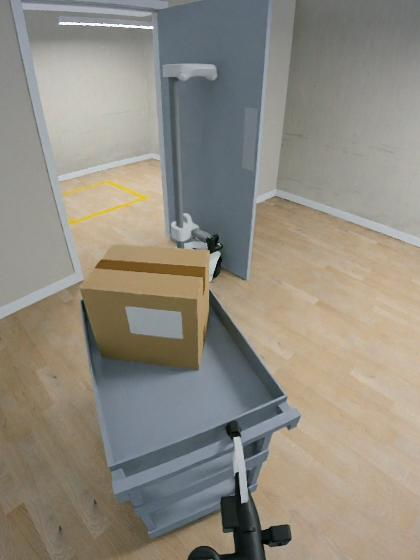

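Request:
{"api": "move", "payload": {
  "r2": {"base":{"translate_m":-0.065,"strafe_m":0.25},"pace":"slow"},
  "cameras": [],
  "blocking": false
}}

Request:
{"api": "wait", "payload": {
  "seconds": 8,
  "cameras": []
}}

Request:
{"api": "move", "payload": {
  "r2": {"base":{"rotate_rad":-0.17},"pace":"slow"},
  "cameras": [],
  "blocking": false
}}

Request:
{"api": "wait", "payload": {
  "seconds": 4,
  "cameras": ["r1_head_camera","r1_head_right_camera","r2_head_camera","r2_head_left_camera"]
}}

Scene clock: 561.93 s.
move: r2 moving
r1: as last shown
r1.lidar_m: 5.16 0.27 0.25 - 0.25 0.26 3.64 3.68 1.00 2.14 1.31 1.21
r1.servo_current: wrist_yaw_rad=52(65) wrist_pitch_rad=33(46) wrist_roll_rad=39(52) gripper_m=46(46)
r1.contact_limits: strafe_m 0.7
r1.wrist_depth_mm: - 137 - - 359 220 - / - 137 - - 359 210 - / 109 138 204 - 366 211 161 / 123 138 - - 368 213 162 / 1661 1983 - - 370 213 162 / 1205 1205 193 1182 191 213 162 / 854 750 759 154 338 189 -
r2.base_odometry: x=+0.228 y=-2.528 heading=-2.847
r2.turned_by_wheels: +0.000
r2.turned_by_imu: +0.001
r2.base_tilt: forward=-0.6 right=+0.1
r2.lidar_m: 0.35 0.33 1.99 1.19 1.04 1.02 1.27 2.31 3.49 4.12 3.68 0.47
r2.base_status: translate_m moving; strafe_m moving
r2.joint_positions: lift_m=+0.660 arm_m=+0.000 wrist_yaw_rad=+0.002 wrist_pitch_rad=-0.006 wrist_roll_rad=+1.569 gripper_m=-0.004
r2.joint_status: not commanded
r2.measured_speeds: translate_m=-0.013 strafe_m=+0.048 rotate_rad=-0.002 lift_m=+0.000 arm_m=+0.000 wrist_yaw_rad=-0.020 wrist_pitch_rad=+0.000 wrist_roll_rad=+0.000
r2.motor_effort: lift_m=+15(15) arm_m=-4(4) wheel_0=-8(12) wheel_1=+6(9) wheel_2=+8(10)
r2.servo_current: wrist_yaw_rad=52(52) wrist_pitch_rad=46(52) wrist_roll_rad=52(52) gripper_m=59(72)
r2.hand_pose: x=+0.4595 y=-0.0869 z=+0.8402 quat_wxyz=(+0.708, +0.706, -0.001, +0.003) (m; r2's base frame)
r2.wrist_depth_mm: - - - 231 - 1756 1205 / - - - 236 285 287 1098 / - - - 263 272 1576 1255 / - - - 250 258 1863 539 / - - 615 219 241 831 - / - - 187 177 171 778 - / - - 462 - 216 - -
pictures: none
No camera images: "cameras" was empty.

Scene clock: 565.27 s.
earlier move: r2 done
r1.base_odometry: x=-1.282 y=+1.637 heading=+2.890
r1.turned_by_wheels: +0.000
r1.turned_by_imu: +0.000
r1.base_tilt: forward=-1.5 right=+1.2
r1.lidar_m: 5.16 0.29 0.25 - 0.25 0.25 3.65 3.68 0.99 2.13 1.30 1.29
r1.base_status: not commanded
r1.joint_positions: lift_m=+0.127 arm_m=+0.000 wrist_yaw_rad=+3.092 wrist_pitch_rad=+0.002 wrist_roll_rad=+0.000 gripper_m=+0.056
r1.joint_status: not commanded
r1.measured_speeds: all 0
r1.motor_effort: lift_m=+20(20) arm_m=+5(5) wheel_0=-9(10) wheel_1=+6(6) wheel_2=+0(0)
r1.servo_current: wrist_yaw_rad=59(72) wrist_pitch_rad=46(52) wrist_roll_rad=52(65) gripper_m=46(46)
r1.contact_limits: strafe_m 0.7
r1.hand_pose: x=-0.1129 y=+0.1016 z=+0.3046 quat_wxyz=(+0.025, -0.001, +0.000, +1.000) (m; r1's base frame)
r1.wrist_depth_mm: - 137 - - 359 220 - / - 137 - - 364 209 - / 110 138 204 - 366 210 161 / 123 138 - - 368 212 161 / 1618 1983 - - 370 213 161 / 1205 1182 193 1182 191 213 162 / 842 768 759 153 338 189 -
r2.base_odometry: x=+0.356 y=-2.737 heading=-2.847
r2.turned_by_wheels: +0.000
r2.turned_by_imu: -0.001
r2.base_tilt: forward=-0.7 right=+0.1
r2.lidar_m: 0.39 0.41 1.59 0.94 0.82 0.82 0.99 1.72 3.60 4.26 3.92 0.44
r2.base_status: done
r2.joint_positions: lift_m=+0.660 arm_m=+0.000 wrist_yaw_rad=-0.008 wrist_pitch_rad=-0.006 wrist_roll_rad=+1.569 gripper_m=-0.004
r2.joint_status: not commanded
r2.measured_speeds: all 0
r2.motor_effort: lift_m=+15(15) arm_m=-4(4) wheel_0=-6(16) wheel_1=+3(9) wheel_2=+2(10)
r2.servo_current: wrist_yaw_rad=65(65) wrist_pitch_rad=46(59) wrist_roll_rad=33(59) gripper_m=59(72)
r2.hand_pose: x=+0.4586 y=-0.0898 z=+0.8402 quat_wxyz=(+0.708, +0.706, -0.005, -0.001) (m; r2's base frame)
r2.wrist_depth_mm: - - - 180 236 240 238 / - - - 236 236 1576 1118 / - - - 236 236 1863 - / - - 539 234 232 820 - / - - 469 215 231 820 - / - - 187 174 172 809 - / - - 564 - - - -
wait: 3.33 of 8 s (r2 has come to rest)
pictures: none
No camera images: "cameras" was empty.

Scene clock: 565.77 s.
move: r2 moving
r1: as last shown
r1.base_tilt: forward=-1.6 right=+1.2
r1.lidar_m: 5.15 0.26 0.25 - 0.25 0.26 3.62 3.68 0.99 2.16 1.32 1.29
r1.servo_current: wrist_yaw_rad=52(65) wrist_pitch_rad=39(46) wrist_roll_rad=52(59) gripper_m=46(46)
r1.contact_limits: strafe_m 0.7
r1.wrist_depth_mm: - 137 - - 362 221 - / - 137 - - 364 210 - / 110 138 204 - 364 211 161 / 123 138 - - 370 212 161 / 1661 1983 - - 370 213 162 / 1205 1205 194 1182 190 213 162 / 854 750 759 154 338 189 -
r2.base_odometry: x=+0.356 y=-2.738 heading=-2.963
r2.turned_by_wheels: -0.116
r2.turned_by_imu: -0.112
r2.base_tilt: forward=-0.7 right=+0.0
r2.lidar_m: 0.38 0.37 1.94 1.02 0.83 0.81 0.93 1.51 3.58 4.02 3.93 0.43
r2.base_status: rotate_rad moving
r2.joint_positions: lift_m=+0.660 arm_m=+0.000 wrist_yaw_rad=+0.011 wrist_pitch_rad=-0.006 wrist_roll_rad=+1.569 gripper_m=-0.004
r2.joint_status: not commanded
r2.measured_speeds: translate_m=+0.000 strafe_m=+0.002 rotate_rad=-0.339 lift_m=+0.000 arm_m=+0.000 wrist_yaw_rad=+0.019 wrist_pitch_rad=+0.000 wrist_roll_rad=+0.000
r2.motor_effort: lift_m=+15(15) arm_m=-4(4) wheel_0=+12(12) wheel_1=+5(9) wheel_2=+16(16)
r2.servo_current: wrist_yaw_rad=72(72) wrist_pitch_rad=52(52) wrist_roll_rad=33(59) gripper_m=59(65)
r2.hand_pose: x=+0.4603 y=-0.0843 z=+0.8402 quat_wxyz=(+0.708, +0.706, +0.002, +0.006) (m; r2's base frame)
r2.wrist_depth_mm: - - - 191 253 1708 1160 / - - - 234 247 254 1098 / - - - 242 244 1808 585 / - - 603 239 239 831 - / - - 469 210 236 820 - / - - 187 177 171 798 - / - - 535 - 226 - -
pictures: none
No camera images: "cameras" was empty.

Scene clock: 566.37 s.
earlier move: r2 done
r1.base_odometry: x=-1.282 y=+1.637 heading=+2.890
r1.turned_by_wheels: +0.000
r1.turned_by_imu: +0.000
r1.base_tilt: forward=-1.6 right=+1.3
r1.lidar_m: 5.16 0.30 0.25 - 0.25 0.26 3.63 3.70 0.99 2.18 1.32 1.29
r1.base_status: not commanded
r1.joint_positions: lift_m=+0.127 arm_m=+0.000 wrist_yaw_rad=+3.092 wrist_pitch_rad=+0.002 wrist_roll_rad=+0.000 gripper_m=+0.056
r1.joint_status: not commanded
r1.measured_speeds: all 0
r1.motor_effort: lift_m=+20(20) arm_m=+5(5) wheel_0=-9(10) wheel_1=+6(6) wheel_2=+0(0)
r1.servo_current: wrist_yaw_rad=52(65) wrist_pitch_rad=33(46) wrist_roll_rad=52(59) gripper_m=39(46)
r1.contact_limits: strafe_m 0.7
r1.hand_pose: x=-0.1129 y=+0.1016 z=+0.3046 quat_wxyz=(+0.025, -0.001, +0.000, +1.000) (m; r1's base frame)
r1.wrist_depth_mm: - 137 - - 359 221 - / - 137 - - 364 210 - / 110 138 204 - 368 211 161 / 123 138 - - 370 212 161 / 1661 1983 - - 368 213 162 / 1182 1205 193 1182 191 212 162 / 854 750 750 153 336 188 -
r2.base_odometry: x=+0.356 y=-2.737 heading=-3.016
r2.turned_by_wheels: -0.053
r2.turned_by_imu: -0.051
r2.base_tilt: forward=-0.7 right=+0.0
r2.lidar_m: 0.36 0.37 2.20 1.06 0.84 0.81 0.91 1.37 3.58 3.93 3.97 0.45
r2.base_status: done
r2.joint_positions: lift_m=+0.660 arm_m=+0.000 wrist_yaw_rad=+0.008 wrist_pitch_rad=-0.006 wrist_roll_rad=+1.569 gripper_m=-0.004
r2.joint_status: not commanded
r2.measured_speeds: all 0
r2.motor_effort: lift_m=+15(15) arm_m=-4(4) wheel_0=+5(14) wheel_1=+4(9) wheel_2=+6(16)
r2.servo_current: wrist_yaw_rad=65(78) wrist_pitch_rad=52(52) wrist_roll_rad=39(59) gripper_m=59(65)
r2.hand_pose: x=+0.4600 y=-0.0852 z=+0.8402 quat_wxyz=(+0.708, +0.706, +0.001, +0.005) (m; r2's base frame)
r2.wrist_depth_mm: - - - 213 - 1756 1205 / - - - 233 271 276 273 / - - - 254 259 1863 1229 / - - - 246 251 1921 - / - - 539 236 240 820 - / - - 188 178 171 788 - / - - 488 - 221 - -
wait: 0.60 of 4 s (r2 has come to rest)
pictures: r1_head_camera, r1_head_right_camera, r2_head_camera, r2_head_left_camera
Images, in order (width x height): r1_head_camera 420x560, r1_head_right_camera 420x672, r2_head_camera 420x560, r2_head_left_camera 420x672.

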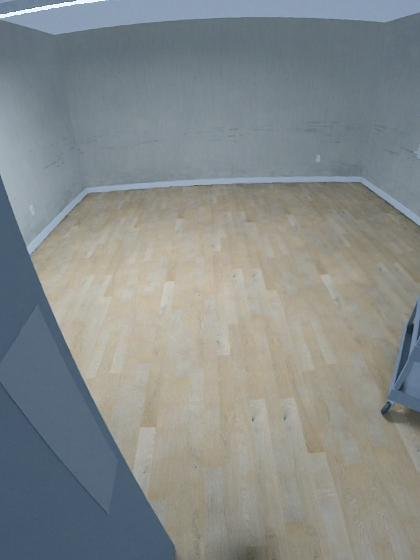

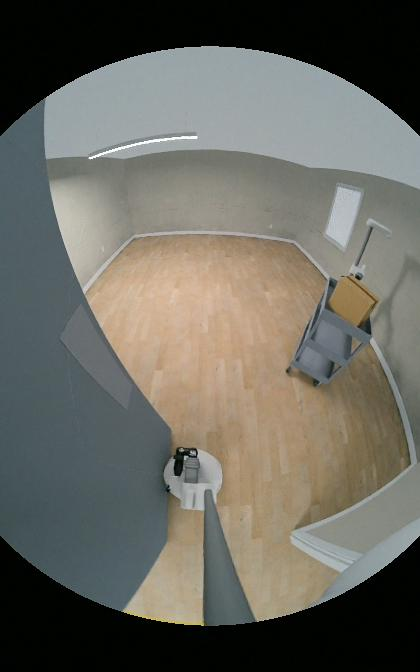

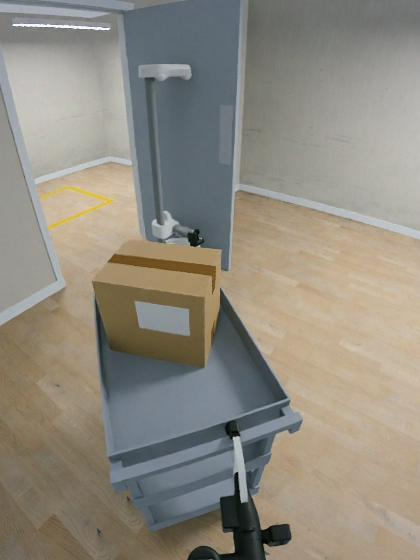

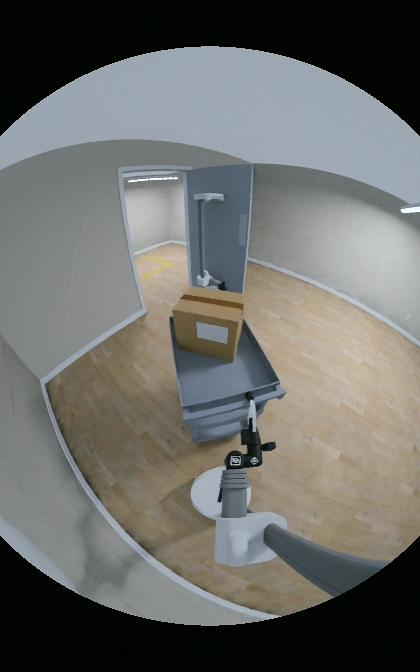

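Request:
{"api": "move", "payload": {
  "r2": {"base":{"translate_m":0.33,"strafe_m":0.08},"pace":"slow"},
  "cameras": [],
  "blocking": false
}}

Request:
{"api": "wait", "payload": {
  "seconds": 8,
  "cameras": ["r1_head_camera","r1_head_right_camera","r2_head_camera","r2_head_left_camera"]
}}

Scene clock: 570.57 s.
move: r2 moving
r1: as last shown
r1.base_tilt: forward=-1.6 right=+1.2
r1.lidar_m: 5.13 0.28 0.25 - 0.25 0.28 3.62 3.71 1.01 2.15 1.31 1.29
r1.motor_effort: lift_m=+20(20) arm_m=+5(5) wheel_0=-9(9) wheel_1=+6(6) wheel_2=+0(0)
r1.servo_current: wrist_yaw_rad=59(65) wrist_pitch_rad=39(52) wrist_roll_rad=59(59) gripper_m=33(46)
r1.contact_limits: strafe_m 0.7
r1.wrist_depth_mm: - 137 - - 359 220 - / - 137 - - 362 211 - / 109 137 204 - 364 210 161 / 123 138 - - 368 213 161 / 1708 1983 - - 370 213 162 / 1182 1182 194 1205 190 213 162 / 854 750 741 153 336 188 -
r2.base_odometry: x=+0.344 y=-2.742 heading=-3.016
r2.turned_by_wheels: +0.000
r2.turned_by_imu: +0.001
r2.base_tilt: forward=-0.7 right=+0.1
r2.lidar_m: 0.35 0.34 2.21 1.07 0.85 0.83 0.90 1.39 3.59 3.91 3.92 0.45
r2.base_status: translate_m moving; strafe_m moving
r2.joint_positions: lift_m=+0.660 arm_m=+0.000 wrist_yaw_rad=+0.003 wrist_pitch_rad=-0.006 wrist_roll_rad=+1.569 gripper_m=-0.004
r2.joint_status: not commanded
r2.measured_speeds: translate_m=+0.049 strafe_m=+0.012 rotate_rad=+0.000 lift_m=+0.000 arm_m=+0.000 wrist_yaw_rad=-0.012 wrist_pitch_rad=+0.000 wrist_roll_rad=+0.000
r2.motor_effort: lift_m=+15(15) arm_m=-4(4) wheel_0=+8(8) wheel_1=+9(9) wheel_2=-11(11)
r2.servo_current: wrist_yaw_rad=46(59) wrist_pitch_rad=52(52) wrist_roll_rad=59(59) gripper_m=59(65)
r2.hand_pose: x=+0.4596 y=-0.0865 z=+0.8402 quat_wxyz=(+0.708, +0.706, -0.001, +0.003) (m; r2's base frame)
r2.wrist_depth_mm: - - - 214 - 1756 1229 / - - - 236 272 274 272 / - - - 254 259 1863 1255 / - - - 245 251 1808 - / - - 539 236 239 820 - / - - 187 177 172 778 - / - - 488 - 221 - -
pictures: none
No camera images: "cameras" was empty.

Scene clock: 574.73 s.
earlier move: r2 done
r1.base_odometry: x=-1.282 y=+1.637 heading=+2.890
r1.turned_by_wheels: +0.000
r1.turned_by_imu: +0.000
r1.base_tilt: forward=-1.6 right=+1.3
r1.lidar_m: 5.15 0.30 0.25 - 0.25 0.25 3.65 3.71 1.01 2.16 0.99 1.22
r1.base_status: not commanded
r1.joint_positions: lift_m=+0.127 arm_m=+0.000 wrist_yaw_rad=+3.092 wrist_pitch_rad=+0.002 wrist_roll_rad=+0.000 gripper_m=+0.056
r1.joint_status: not commanded
r1.measured_speeds: all 0
r1.motor_effort: lift_m=+20(20) arm_m=+5(5) wheel_0=-9(10) wheel_1=+6(6) wheel_2=+0(0)
r1.servo_current: wrist_yaw_rad=52(72) wrist_pitch_rad=52(52) wrist_roll_rad=46(65) gripper_m=33(52)
r1.contact_limits: strafe_m 0.7
r1.hand_pose: x=-0.1129 y=+0.1016 z=+0.3046 quat_wxyz=(+0.025, -0.001, +0.000, +1.000) (m; r1's base frame)
r1.wrist_depth_mm: - 137 - - 357 220 - / - 137 - - 362 210 - / 109 138 204 - 364 211 161 / 123 138 - - 368 213 162 / 1708 - - - 370 212 161 / 1182 1205 193 1182 191 213 161 / 854 750 750 153 338 189 -
r2.base_odometry: x=+0.039 y=-2.858 heading=-3.015
r2.turned_by_wheels: +0.000
r2.turned_by_imu: +0.001
r2.base_tilt: forward=-0.6 right=+0.0
r2.lidar_m: 0.32 0.30 1.96 1.32 1.06 1.02 1.11 1.73 3.84 4.15 3.79 0.47
r2.base_status: done
r2.joint_positions: lift_m=+0.660 arm_m=+0.000 wrist_yaw_rad=+0.001 wrist_pitch_rad=-0.006 wrist_roll_rad=+1.569 gripper_m=-0.004
r2.joint_status: not commanded
r2.measured_speeds: all 0
r2.motor_effort: lift_m=+15(15) arm_m=-4(4) wheel_0=+8(14) wheel_1=+4(10) wheel_2=-4(15)
r2.servo_current: wrist_yaw_rad=59(65) wrist_pitch_rad=46(52) wrist_roll_rad=52(59) gripper_m=59(72)
r2.hand_pose: x=+0.4594 y=-0.0870 z=+0.8402 quat_wxyz=(+0.708, +0.706, -0.002, +0.003) (m; r2's base frame)
r2.wrist_depth_mm: - - - - - 1808 1229 / - - - 245 - 1808 1205 / - - - 278 296 301 303 / - - - 206 266 1576 1205 / - - - 208 245 1618 - / - - 187 177 172 798 - / - - 439 - 213 - -
wait: 4.17 of 8 s (r2 has come to rest)
pictures: r1_head_camera, r1_head_right_camera, r2_head_camera, r2_head_left_camera
Images, in order (width x height): r1_head_camera 420x560, r1_head_right_camera 420x672, r2_head_camera 420x560, r2_head_left_camera 420x672.

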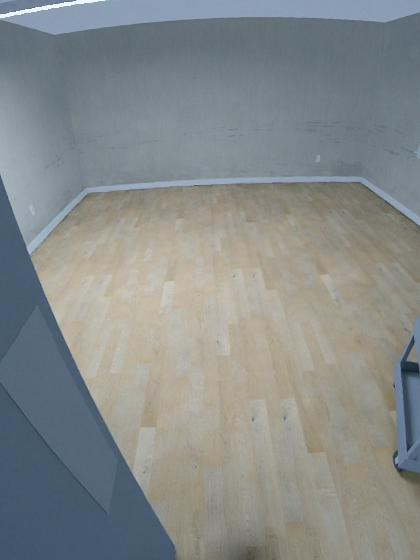

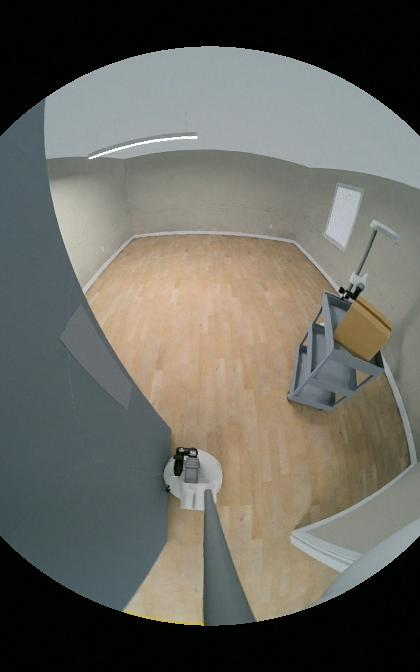

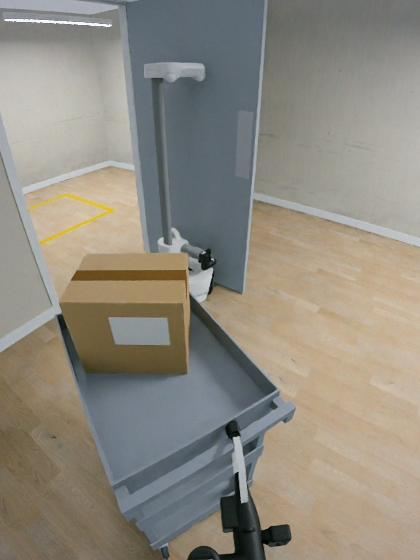

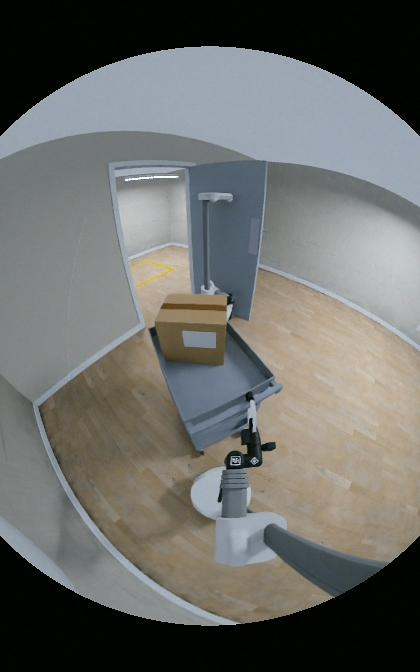

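Request:
{"api": "move", "payload": {
  "r2": {"base":{"translate_m":-0.115,"strafe_m":0.25},"pace":"slow"},
  "cameras": [],
  "blocking": false
}}

Request:
{"api": "wait", "payload": {
  "seconds": 8,
  "cameras": []
}}

Request:
{"api": "move", "payload": {
  "r2": {"base":{"rotate_rad":-0.15},"pace":"slow"},
  "cameras": [],
  "blocking": false
}}

Request:
{"api": "wait", "payload": {
  "seconds": 4,
  "cameras": ["r1_head_right_camera","r2_head_camera"]
}}

Scene clock: 588.10 s.
move: r2 moving
r1: as last shown
r1.lidar_m: 5.15 0.29 0.25 - 0.25 0.27 3.63 3.68 0.98 2.17 1.00 1.22
r1.motor_effort: lift_m=+20(20) arm_m=+5(5) wheel_0=-10(10) wheel_1=+6(6) wheel_2=+0(0)
r1.servo_current: wrist_yaw_rad=65(65) wrist_pitch_rad=46(46) wrist_roll_rad=52(72) gripper_m=39(46)
r1.contact_limits: strafe_m 0.7
r1.wrist_depth_mm: - 137 - - 362 221 - / - 137 - - 364 211 - / 109 137 204 - 366 211 161 / 123 138 - - 370 213 161 / 1661 1983 - - 368 213 162 / 1205 1229 193 1205 191 212 161 / 854 759 750 153 338 189 -
r2.base_odometry: x=+0.045 y=-2.869 heading=-3.015
r2.turned_by_wheels: +0.001
r2.turned_by_imu: +0.001
r2.base_tilt: forward=-0.7 right=+0.1
r2.lidar_m: 0.32 0.30 1.95 1.31 1.05 1.02 1.11 1.72 3.85 4.21 3.78 0.46
r2.base_status: translate_m moving; strafe_m moving
r2.joint_positions: lift_m=+0.660 arm_m=+0.000 wrist_yaw_rad=+0.001 wrist_pitch_rad=-0.006 wrist_roll_rad=+1.569 gripper_m=-0.004
r2.joint_status: not commanded
r2.measured_speeds: translate_m=-0.022 strafe_m=+0.045 rotate_rad=+0.001 lift_m=+0.000 arm_m=+0.000 wrist_yaw_rad=+0.000 wrist_pitch_rad=+0.000 wrist_roll_rad=+0.000
r2.motor_effort: lift_m=+15(15) arm_m=-4(4) wheel_0=-10(11) wheel_1=+5(8) wheel_2=+9(10)
r2.servo_current: wrist_yaw_rad=46(59) wrist_pitch_rad=52(52) wrist_roll_rad=33(52) gripper_m=59(65)
r2.hand_pose: x=+0.4594 y=-0.0870 z=+0.8402 quat_wxyz=(+0.708, +0.706, -0.002, +0.003) (m; r2's base frame)
r2.wrist_depth_mm: - - - - - 1808 1205 / - - - 243 - 1708 1229 / - - - 277 294 306 306 / - - - 205 266 1661 512 / - - - 202 244 1618 - / - - 185 175 172 788 - / - - 436 - 212 - -
pictures: none
No camera images: "cameras" was empty.

Scene clock: 591.63 s.
earlier move: r2 done
r1.base_odometry: x=-1.282 y=+1.637 heading=+2.890
r1.turned_by_wheels: +0.000
r1.turned_by_imu: +0.000
r1.base_tilt: forward=-1.6 right=+1.2
r1.lidar_m: 5.16 0.28 0.25 - 0.25 0.26 3.66 3.68 1.01 2.18 1.08 3.61
r1.base_status: not commanded
r1.joint_positions: lift_m=+0.127 arm_m=+0.000 wrist_yaw_rad=+3.092 wrist_pitch_rad=+0.002 wrist_roll_rad=+0.000 gripper_m=+0.056
r1.joint_status: not commanded
r1.measured_speeds: all 0
r1.motor_effort: lift_m=+20(20) arm_m=+5(5) wheel_0=-9(10) wheel_1=+6(6) wheel_2=+0(0)
r1.servo_current: wrist_yaw_rad=59(72) wrist_pitch_rad=39(52) wrist_roll_rad=46(72) gripper_m=39(46)
r1.contact_limits: strafe_m 0.7
r1.hand_pose: x=-0.1129 y=+0.1016 z=+0.3046 quat_wxyz=(+0.025, -0.001, +0.000, +1.000) (m; r1's base frame)
r1.wrist_depth_mm: - 137 - - 359 220 - / - 137 - - 362 209 - / 109 137 204 - 364 211 161 / 123 138 - - 368 213 161 / 1708 1983 - - 370 213 162 / 1182 1205 194 1182 191 213 162 / 854 750 759 154 336 189 -
r2.base_odometry: x=+0.184 y=-3.091 heading=-3.015
r2.turned_by_wheels: +0.000
r2.turned_by_imu: +0.000
r2.base_tilt: forward=-0.7 right=+0.1
r2.lidar_m: 0.39 0.40 1.82 1.01 0.79 0.79 0.85 1.38 3.97 4.33 4.00 0.45
r2.base_status: done
r2.joint_positions: lift_m=+0.660 arm_m=+0.000 wrist_yaw_rad=-0.001 wrist_pitch_rad=-0.006 wrist_roll_rad=+1.569 gripper_m=-0.004
r2.joint_status: not commanded
r2.measured_speeds: all 0
r2.motor_effort: lift_m=+15(15) arm_m=-4(4) wheel_0=-4(14) wheel_1=+3(8) wheel_2=+8(11)
r2.servo_current: wrist_yaw_rad=39(59) wrist_pitch_rad=39(52) wrist_roll_rad=59(59) gripper_m=65(72)
r2.hand_pose: x=+0.4592 y=-0.0877 z=+0.8402 quat_wxyz=(+0.708, +0.706, -0.003, +0.002) (m; r2's base frame)
r2.wrist_depth_mm: - - - 190 254 1661 1160 / - - - 242 247 265 264 / - - - 242 242 1708 - / - - 597 239 238 831 - / - - 477 197 236 820 - / - - 186 177 172 809 - / - - 539 - 228 - -
wait: 3.53 of 8 s (r2 has come to rest)
pictures: none
No camera images: "cameras" was empty.

Scene clock: 592.13 s.
move: r2 moving
r1: as last shown
r1.base_tilt: forward=-1.6 right=+1.3
r1.lidar_m: 5.15 0.28 0.25 - 0.25 0.25 3.62 3.71 0.99 2.16 1.09 3.58
r1.motor_effort: lift_m=+20(20) arm_m=+5(5) wheel_0=-8(10) wheel_1=+6(6) wheel_2=+0(0)
r1.servo_current: wrist_yaw_rad=46(65) wrist_pitch_rad=46(46) wrist_roll_rad=59(59) gripper_m=39(46)
r1.contact_limits: strafe_m 0.7
r1.wrist_depth_mm: - 137 - - 357 221 - / - 137 - - 364 209 - / 109 138 204 - 364 210 161 / 123 138 - - 370 212 162 / 1708 1921 - - 368 212 162 / 1182 1205 194 1182 191 213 161 / 854 750 750 153 338 188 -
r2.base_odometry: x=+0.184 y=-3.092 heading=-3.126
r2.turned_by_wheels: -0.111
r2.turned_by_imu: -0.108
r2.base_tilt: forward=-0.7 right=+0.1
r2.lidar_m: 0.37 0.36 1.82 1.12 0.81 0.78 0.85 1.17 3.54 4.11 4.08 0.46
r2.base_status: rotate_rad moving
r2.joint_positions: lift_m=+0.660 arm_m=+0.000 wrist_yaw_rad=+0.013 wrist_pitch_rad=-0.006 wrist_roll_rad=+1.569 gripper_m=-0.004
r2.joint_status: not commanded
r2.measured_speeds: translate_m=+0.000 strafe_m=-0.002 rotate_rad=-0.294 lift_m=+0.000 arm_m=+0.000 wrist_yaw_rad=+0.000 wrist_pitch_rad=+0.000 wrist_roll_rad=+0.000
r2.motor_effort: lift_m=+15(15) arm_m=-4(4) wheel_0=+14(14) wheel_1=+7(8) wheel_2=+15(18)
r2.servo_current: wrist_yaw_rad=65(78) wrist_pitch_rad=46(52) wrist_roll_rad=33(52) gripper_m=59(65)
r2.hand_pose: x=+0.4604 y=-0.0838 z=+0.8402 quat_wxyz=(+0.708, +0.706, +0.002, +0.007) (m; r2's base frame)
r2.wrist_depth_mm: - - - 209 - 1808 1205 / - - - 232 267 270 268 / - - - 252 256 1756 1229 / - - - 245 250 1708 - / - - 517 237 240 820 - / - - 187 179 172 788 - / - - 492 - 223 - -
pictures: none
No camera images: "cameras" was empty.

Scene clock: 592.70 s.
earlier move: r2 done
r1.base_odometry: x=-1.282 y=+1.637 heading=+2.890
r1.turned_by_wheels: +0.000
r1.turned_by_imu: +0.000
r1.base_tilt: forward=-1.6 right=+1.3
r1.lidar_m: 5.17 0.30 0.25 - 0.25 0.25 3.64 3.70 1.01 2.14 1.09 3.59
r1.base_status: not commanded
r1.joint_positions: lift_m=+0.127 arm_m=+0.000 wrist_yaw_rad=+3.092 wrist_pitch_rad=+0.002 wrist_roll_rad=+0.000 gripper_m=+0.056
r1.joint_status: not commanded
r1.measured_speeds: all 0
r1.motor_effort: lift_m=+20(20) arm_m=+5(5) wheel_0=-9(10) wheel_1=+6(6) wheel_2=+0(0)
r1.servo_current: wrist_yaw_rad=52(65) wrist_pitch_rad=39(46) wrist_roll_rad=39(65) gripper_m=46(46)
r1.contact_limits: strafe_m 0.7
r1.hand_pose: x=-0.1129 y=+0.1016 z=+0.3046 quat_wxyz=(+0.025, -0.001, +0.000, +1.000) (m; r1's base frame)
r1.wrist_depth_mm: - 137 - - 362 221 - / - 137 - - 359 211 - / 109 138 204 - 366 211 161 / 123 138 - - 368 212 161 / 1708 1921 - - 373 213 162 / 1182 1205 193 1182 190 213 161 / 842 759 759 153 338 189 -
r2.base_odometry: x=+0.184 y=-3.092 heading=+3.120
r2.turned_by_wheels: -0.038
r2.turned_by_imu: -0.036
r2.base_tilt: forward=-0.7 right=+0.1
r2.lidar_m: 0.33 0.32 1.81 1.16 0.83 0.79 0.84 1.15 3.03 4.13 4.10 0.47
r2.base_status: done
r2.joint_positions: lift_m=+0.660 arm_m=+0.000 wrist_yaw_rad=+0.006 wrist_pitch_rad=-0.006 wrist_roll_rad=+1.569 gripper_m=-0.004
r2.joint_status: not commanded
r2.measured_speeds: all 0
r2.motor_effort: lift_m=+15(15) arm_m=-4(4) wheel_0=+6(14) wheel_1=+5(8) wheel_2=+4(18)
r2.servo_current: wrist_yaw_rad=46(78) wrist_pitch_rad=52(52) wrist_roll_rad=39(59) gripper_m=65(72)
r2.hand_pose: x=+0.4599 y=-0.0856 z=+0.8402 quat_wxyz=(+0.708, +0.706, +0.000, +0.004) (m; r2's base frame)
r2.wrist_depth_mm: - - - 229 - 1808 1205 / - - - 235 285 286 1118 / - - - 264 270 1618 1229 / - - - 250 256 1756 539 / - - 615 237 241 809 - / - - 188 178 171 788 - / - - 466 - 218 - -
wait: 0.57 of 4 s (r2 has come to rest)
pictures: r1_head_right_camera, r2_head_camera
Images, in order (width x height): r1_head_right_camera 420x672, r2_head_camera 420x560.

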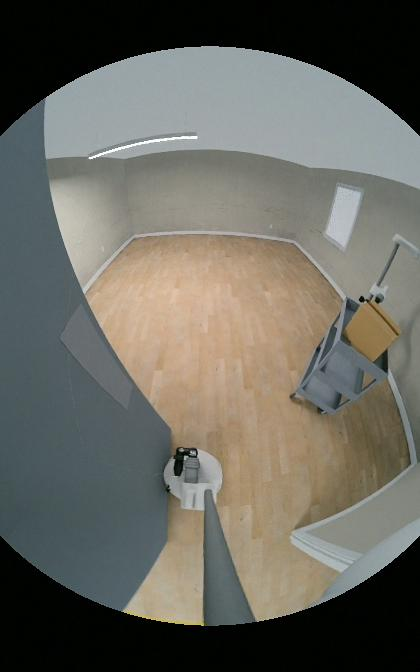

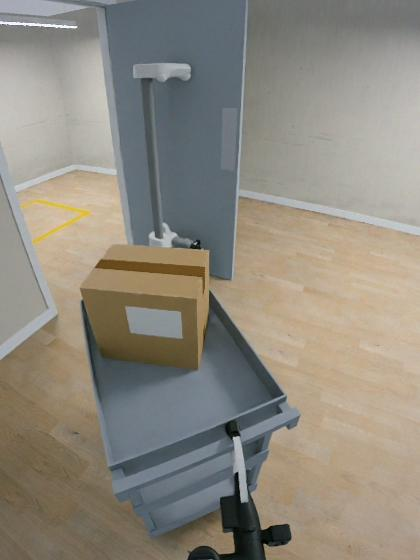

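Request:
{"api": "move", "payload": {
  "r2": {"base":{"translate_m":0.33,"strafe_m":0.14},"pace":"slow"},
  "cameras": [],
  "blocking": false
}}

Request:
{"api": "wait", "payload": {
  "seconds": 8,
  "cameras": ["r1_head_right_camera","r2_head_camera"]
}}

Scene clock: 599.83 s.
move: r2 moving
r1: as last shown
r1.base_tilt: forward=-1.6 right=+1.2
r1.lidar_m: 5.17 0.29 0.25 - 0.25 0.25 3.64 3.69 1.00 2.14 1.10 3.62
r1.servo_current: wrist_yaw_rad=46(91) wrist_pitch_rad=46(46) wrist_roll_rad=65(78) gripper_m=46(46)
r1.contact_limits: strafe_m 0.7
r1.wrist_depth_mm: - 137 - - 359 221 - / - 137 - - 362 211 - / 110 138 204 - 364 211 161 / 123 138 - - 370 212 162 / 1708 1983 - - 368 212 162 / 1182 1205 194 1182 190 213 162 / 842 750 750 153 336 189 -
r2.base_odometry: x=+0.172 y=-3.097 heading=+3.120
r2.turned_by_wheels: +0.000
r2.turned_by_imu: +0.001
r2.base_tilt: forward=-0.7 right=+0.0
r2.lidar_m: 0.32 0.34 1.82 1.16 0.83 0.80 0.83 1.13 3.10 4.13 4.10 0.47
r2.base_status: translate_m moving; strafe_m moving
r2.joint_positions: lift_m=+0.660 arm_m=+0.000 wrist_yaw_rad=+0.003 wrist_pitch_rad=-0.006 wrist_roll_rad=+1.569 gripper_m=-0.004
r2.joint_status: not commanded
r2.measured_speeds: translate_m=+0.048 strafe_m=+0.021 rotate_rad=-0.004 lift_m=+0.000 arm_m=+0.000 wrist_yaw_rad=-0.009 wrist_pitch_rad=+0.000 wrist_roll_rad=+0.000
r2.motor_effort: lift_m=+15(15) arm_m=-4(4) wheel_0=+9(9) wheel_1=+9(10) wheel_2=-11(12)
r2.servo_current: wrist_yaw_rad=52(65) wrist_pitch_rad=46(46) wrist_roll_rad=46(59) gripper_m=65(65)
r2.hand_pose: x=+0.4596 y=-0.0867 z=+0.8402 quat_wxyz=(+0.708, +0.706, -0.001, +0.003) (m; r2's base frame)
r2.wrist_depth_mm: - - - 231 - 1863 1205 / - - - 236 287 1618 1138 / - - - 265 272 1618 1229 / - - - 250 258 1756 530 / - - 621 237 242 809 - / - - 186 178 171 788 - / - - 459 - 219 - -
pictures: none
No camera images: "cameras" was empty.

Scene clock: 604.13 s.
earlier move: r2 done
r1.base_odometry: x=-1.282 y=+1.637 heading=+2.890
r1.turned_by_wheels: +0.000
r1.turned_by_imu: +0.000
r1.base_tilt: forward=-1.6 right=+1.3
r1.lidar_m: 5.13 0.29 0.25 - 0.25 0.28 3.63 3.68 1.00 0.94 0.77 3.62
r1.base_status: not commanded
r1.joint_positions: lift_m=+0.127 arm_m=+0.000 wrist_yaw_rad=+3.092 wrist_pitch_rad=+0.002 wrist_roll_rad=+0.000 gripper_m=+0.056
r1.joint_status: not commanded
r1.measured_speeds: all 0
r1.motor_effort: lift_m=+20(20) arm_m=+5(5) wheel_0=-9(10) wheel_1=+6(6) wheel_2=+0(0)
r1.servo_current: wrist_yaw_rad=72(91) wrist_pitch_rad=39(52) wrist_roll_rad=39(78) gripper_m=39(52)
r1.contact_limits: strafe_m 0.7
r1.hand_pose: x=-0.1129 y=+0.1016 z=+0.3046 quat_wxyz=(+0.025, -0.001, +0.000, +1.000) (m; r1's base frame)
r1.wrist_depth_mm: - 137 - - 359 222 - / - 137 - - 359 210 - / 109 138 204 - 364 211 161 / 123 138 - - 366 211 161 / 1661 1921 - - 368 213 162 / 1205 1205 193 1182 191 213 161 / 854 750 759 154 336 189 -
r2.base_odometry: x=-0.149 y=-3.224 heading=+3.120
r2.turned_by_wheels: +0.000
r2.turned_by_imu: +0.000
r2.base_tilt: forward=-0.7 right=+0.1
r2.lidar_m: 0.33 0.29 1.55 1.46 1.06 0.99 1.03 1.45 3.82 4.40 3.89 0.49
r2.base_status: done
r2.joint_positions: lift_m=+0.660 arm_m=+0.000 wrist_yaw_rad=-0.001 wrist_pitch_rad=-0.006 wrist_roll_rad=+1.569 gripper_m=-0.004
r2.joint_status: not commanded
r2.measured_speeds: all 0
r2.motor_effort: lift_m=+15(15) arm_m=-4(4) wheel_0=+2(9) wheel_1=+4(10) wheel_2=-8(15)
r2.servo_current: wrist_yaw_rad=39(65) wrist_pitch_rad=46(52) wrist_roll_rad=52(65) gripper_m=59(65)
r2.hand_pose: x=+0.4592 y=-0.0878 z=+0.8402 quat_wxyz=(+0.708, +0.706, -0.003, +0.002) (m; r2's base frame)
r2.wrist_depth_mm: - - - - - 1863 1229 / - - - 243 - 1708 1205 / - - 1661 277 293 298 307 / - 1808 - 205 266 1499 1229 / - - 668 237 244 1430 - / - - 184 176 172 778 - / - 442 436 - 213 - -
wait: 4.30 of 8 s (r2 has come to rest)
pictures: r1_head_right_camera, r2_head_camera
Images, in order (width x height): r1_head_right_camera 420x672, r2_head_camera 420x560.

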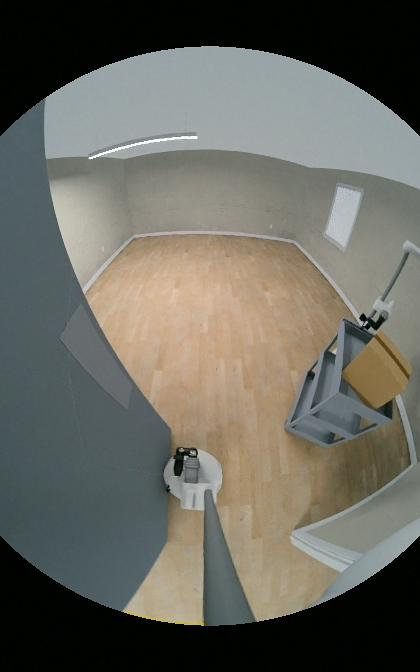

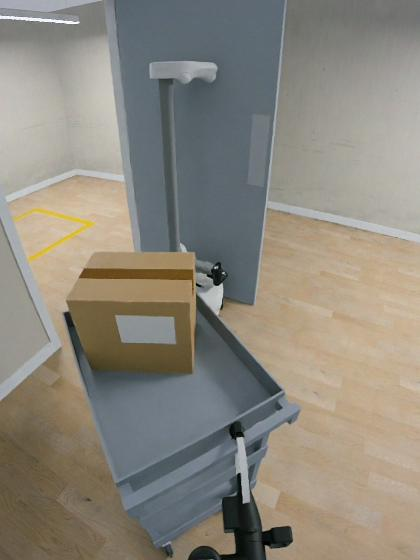

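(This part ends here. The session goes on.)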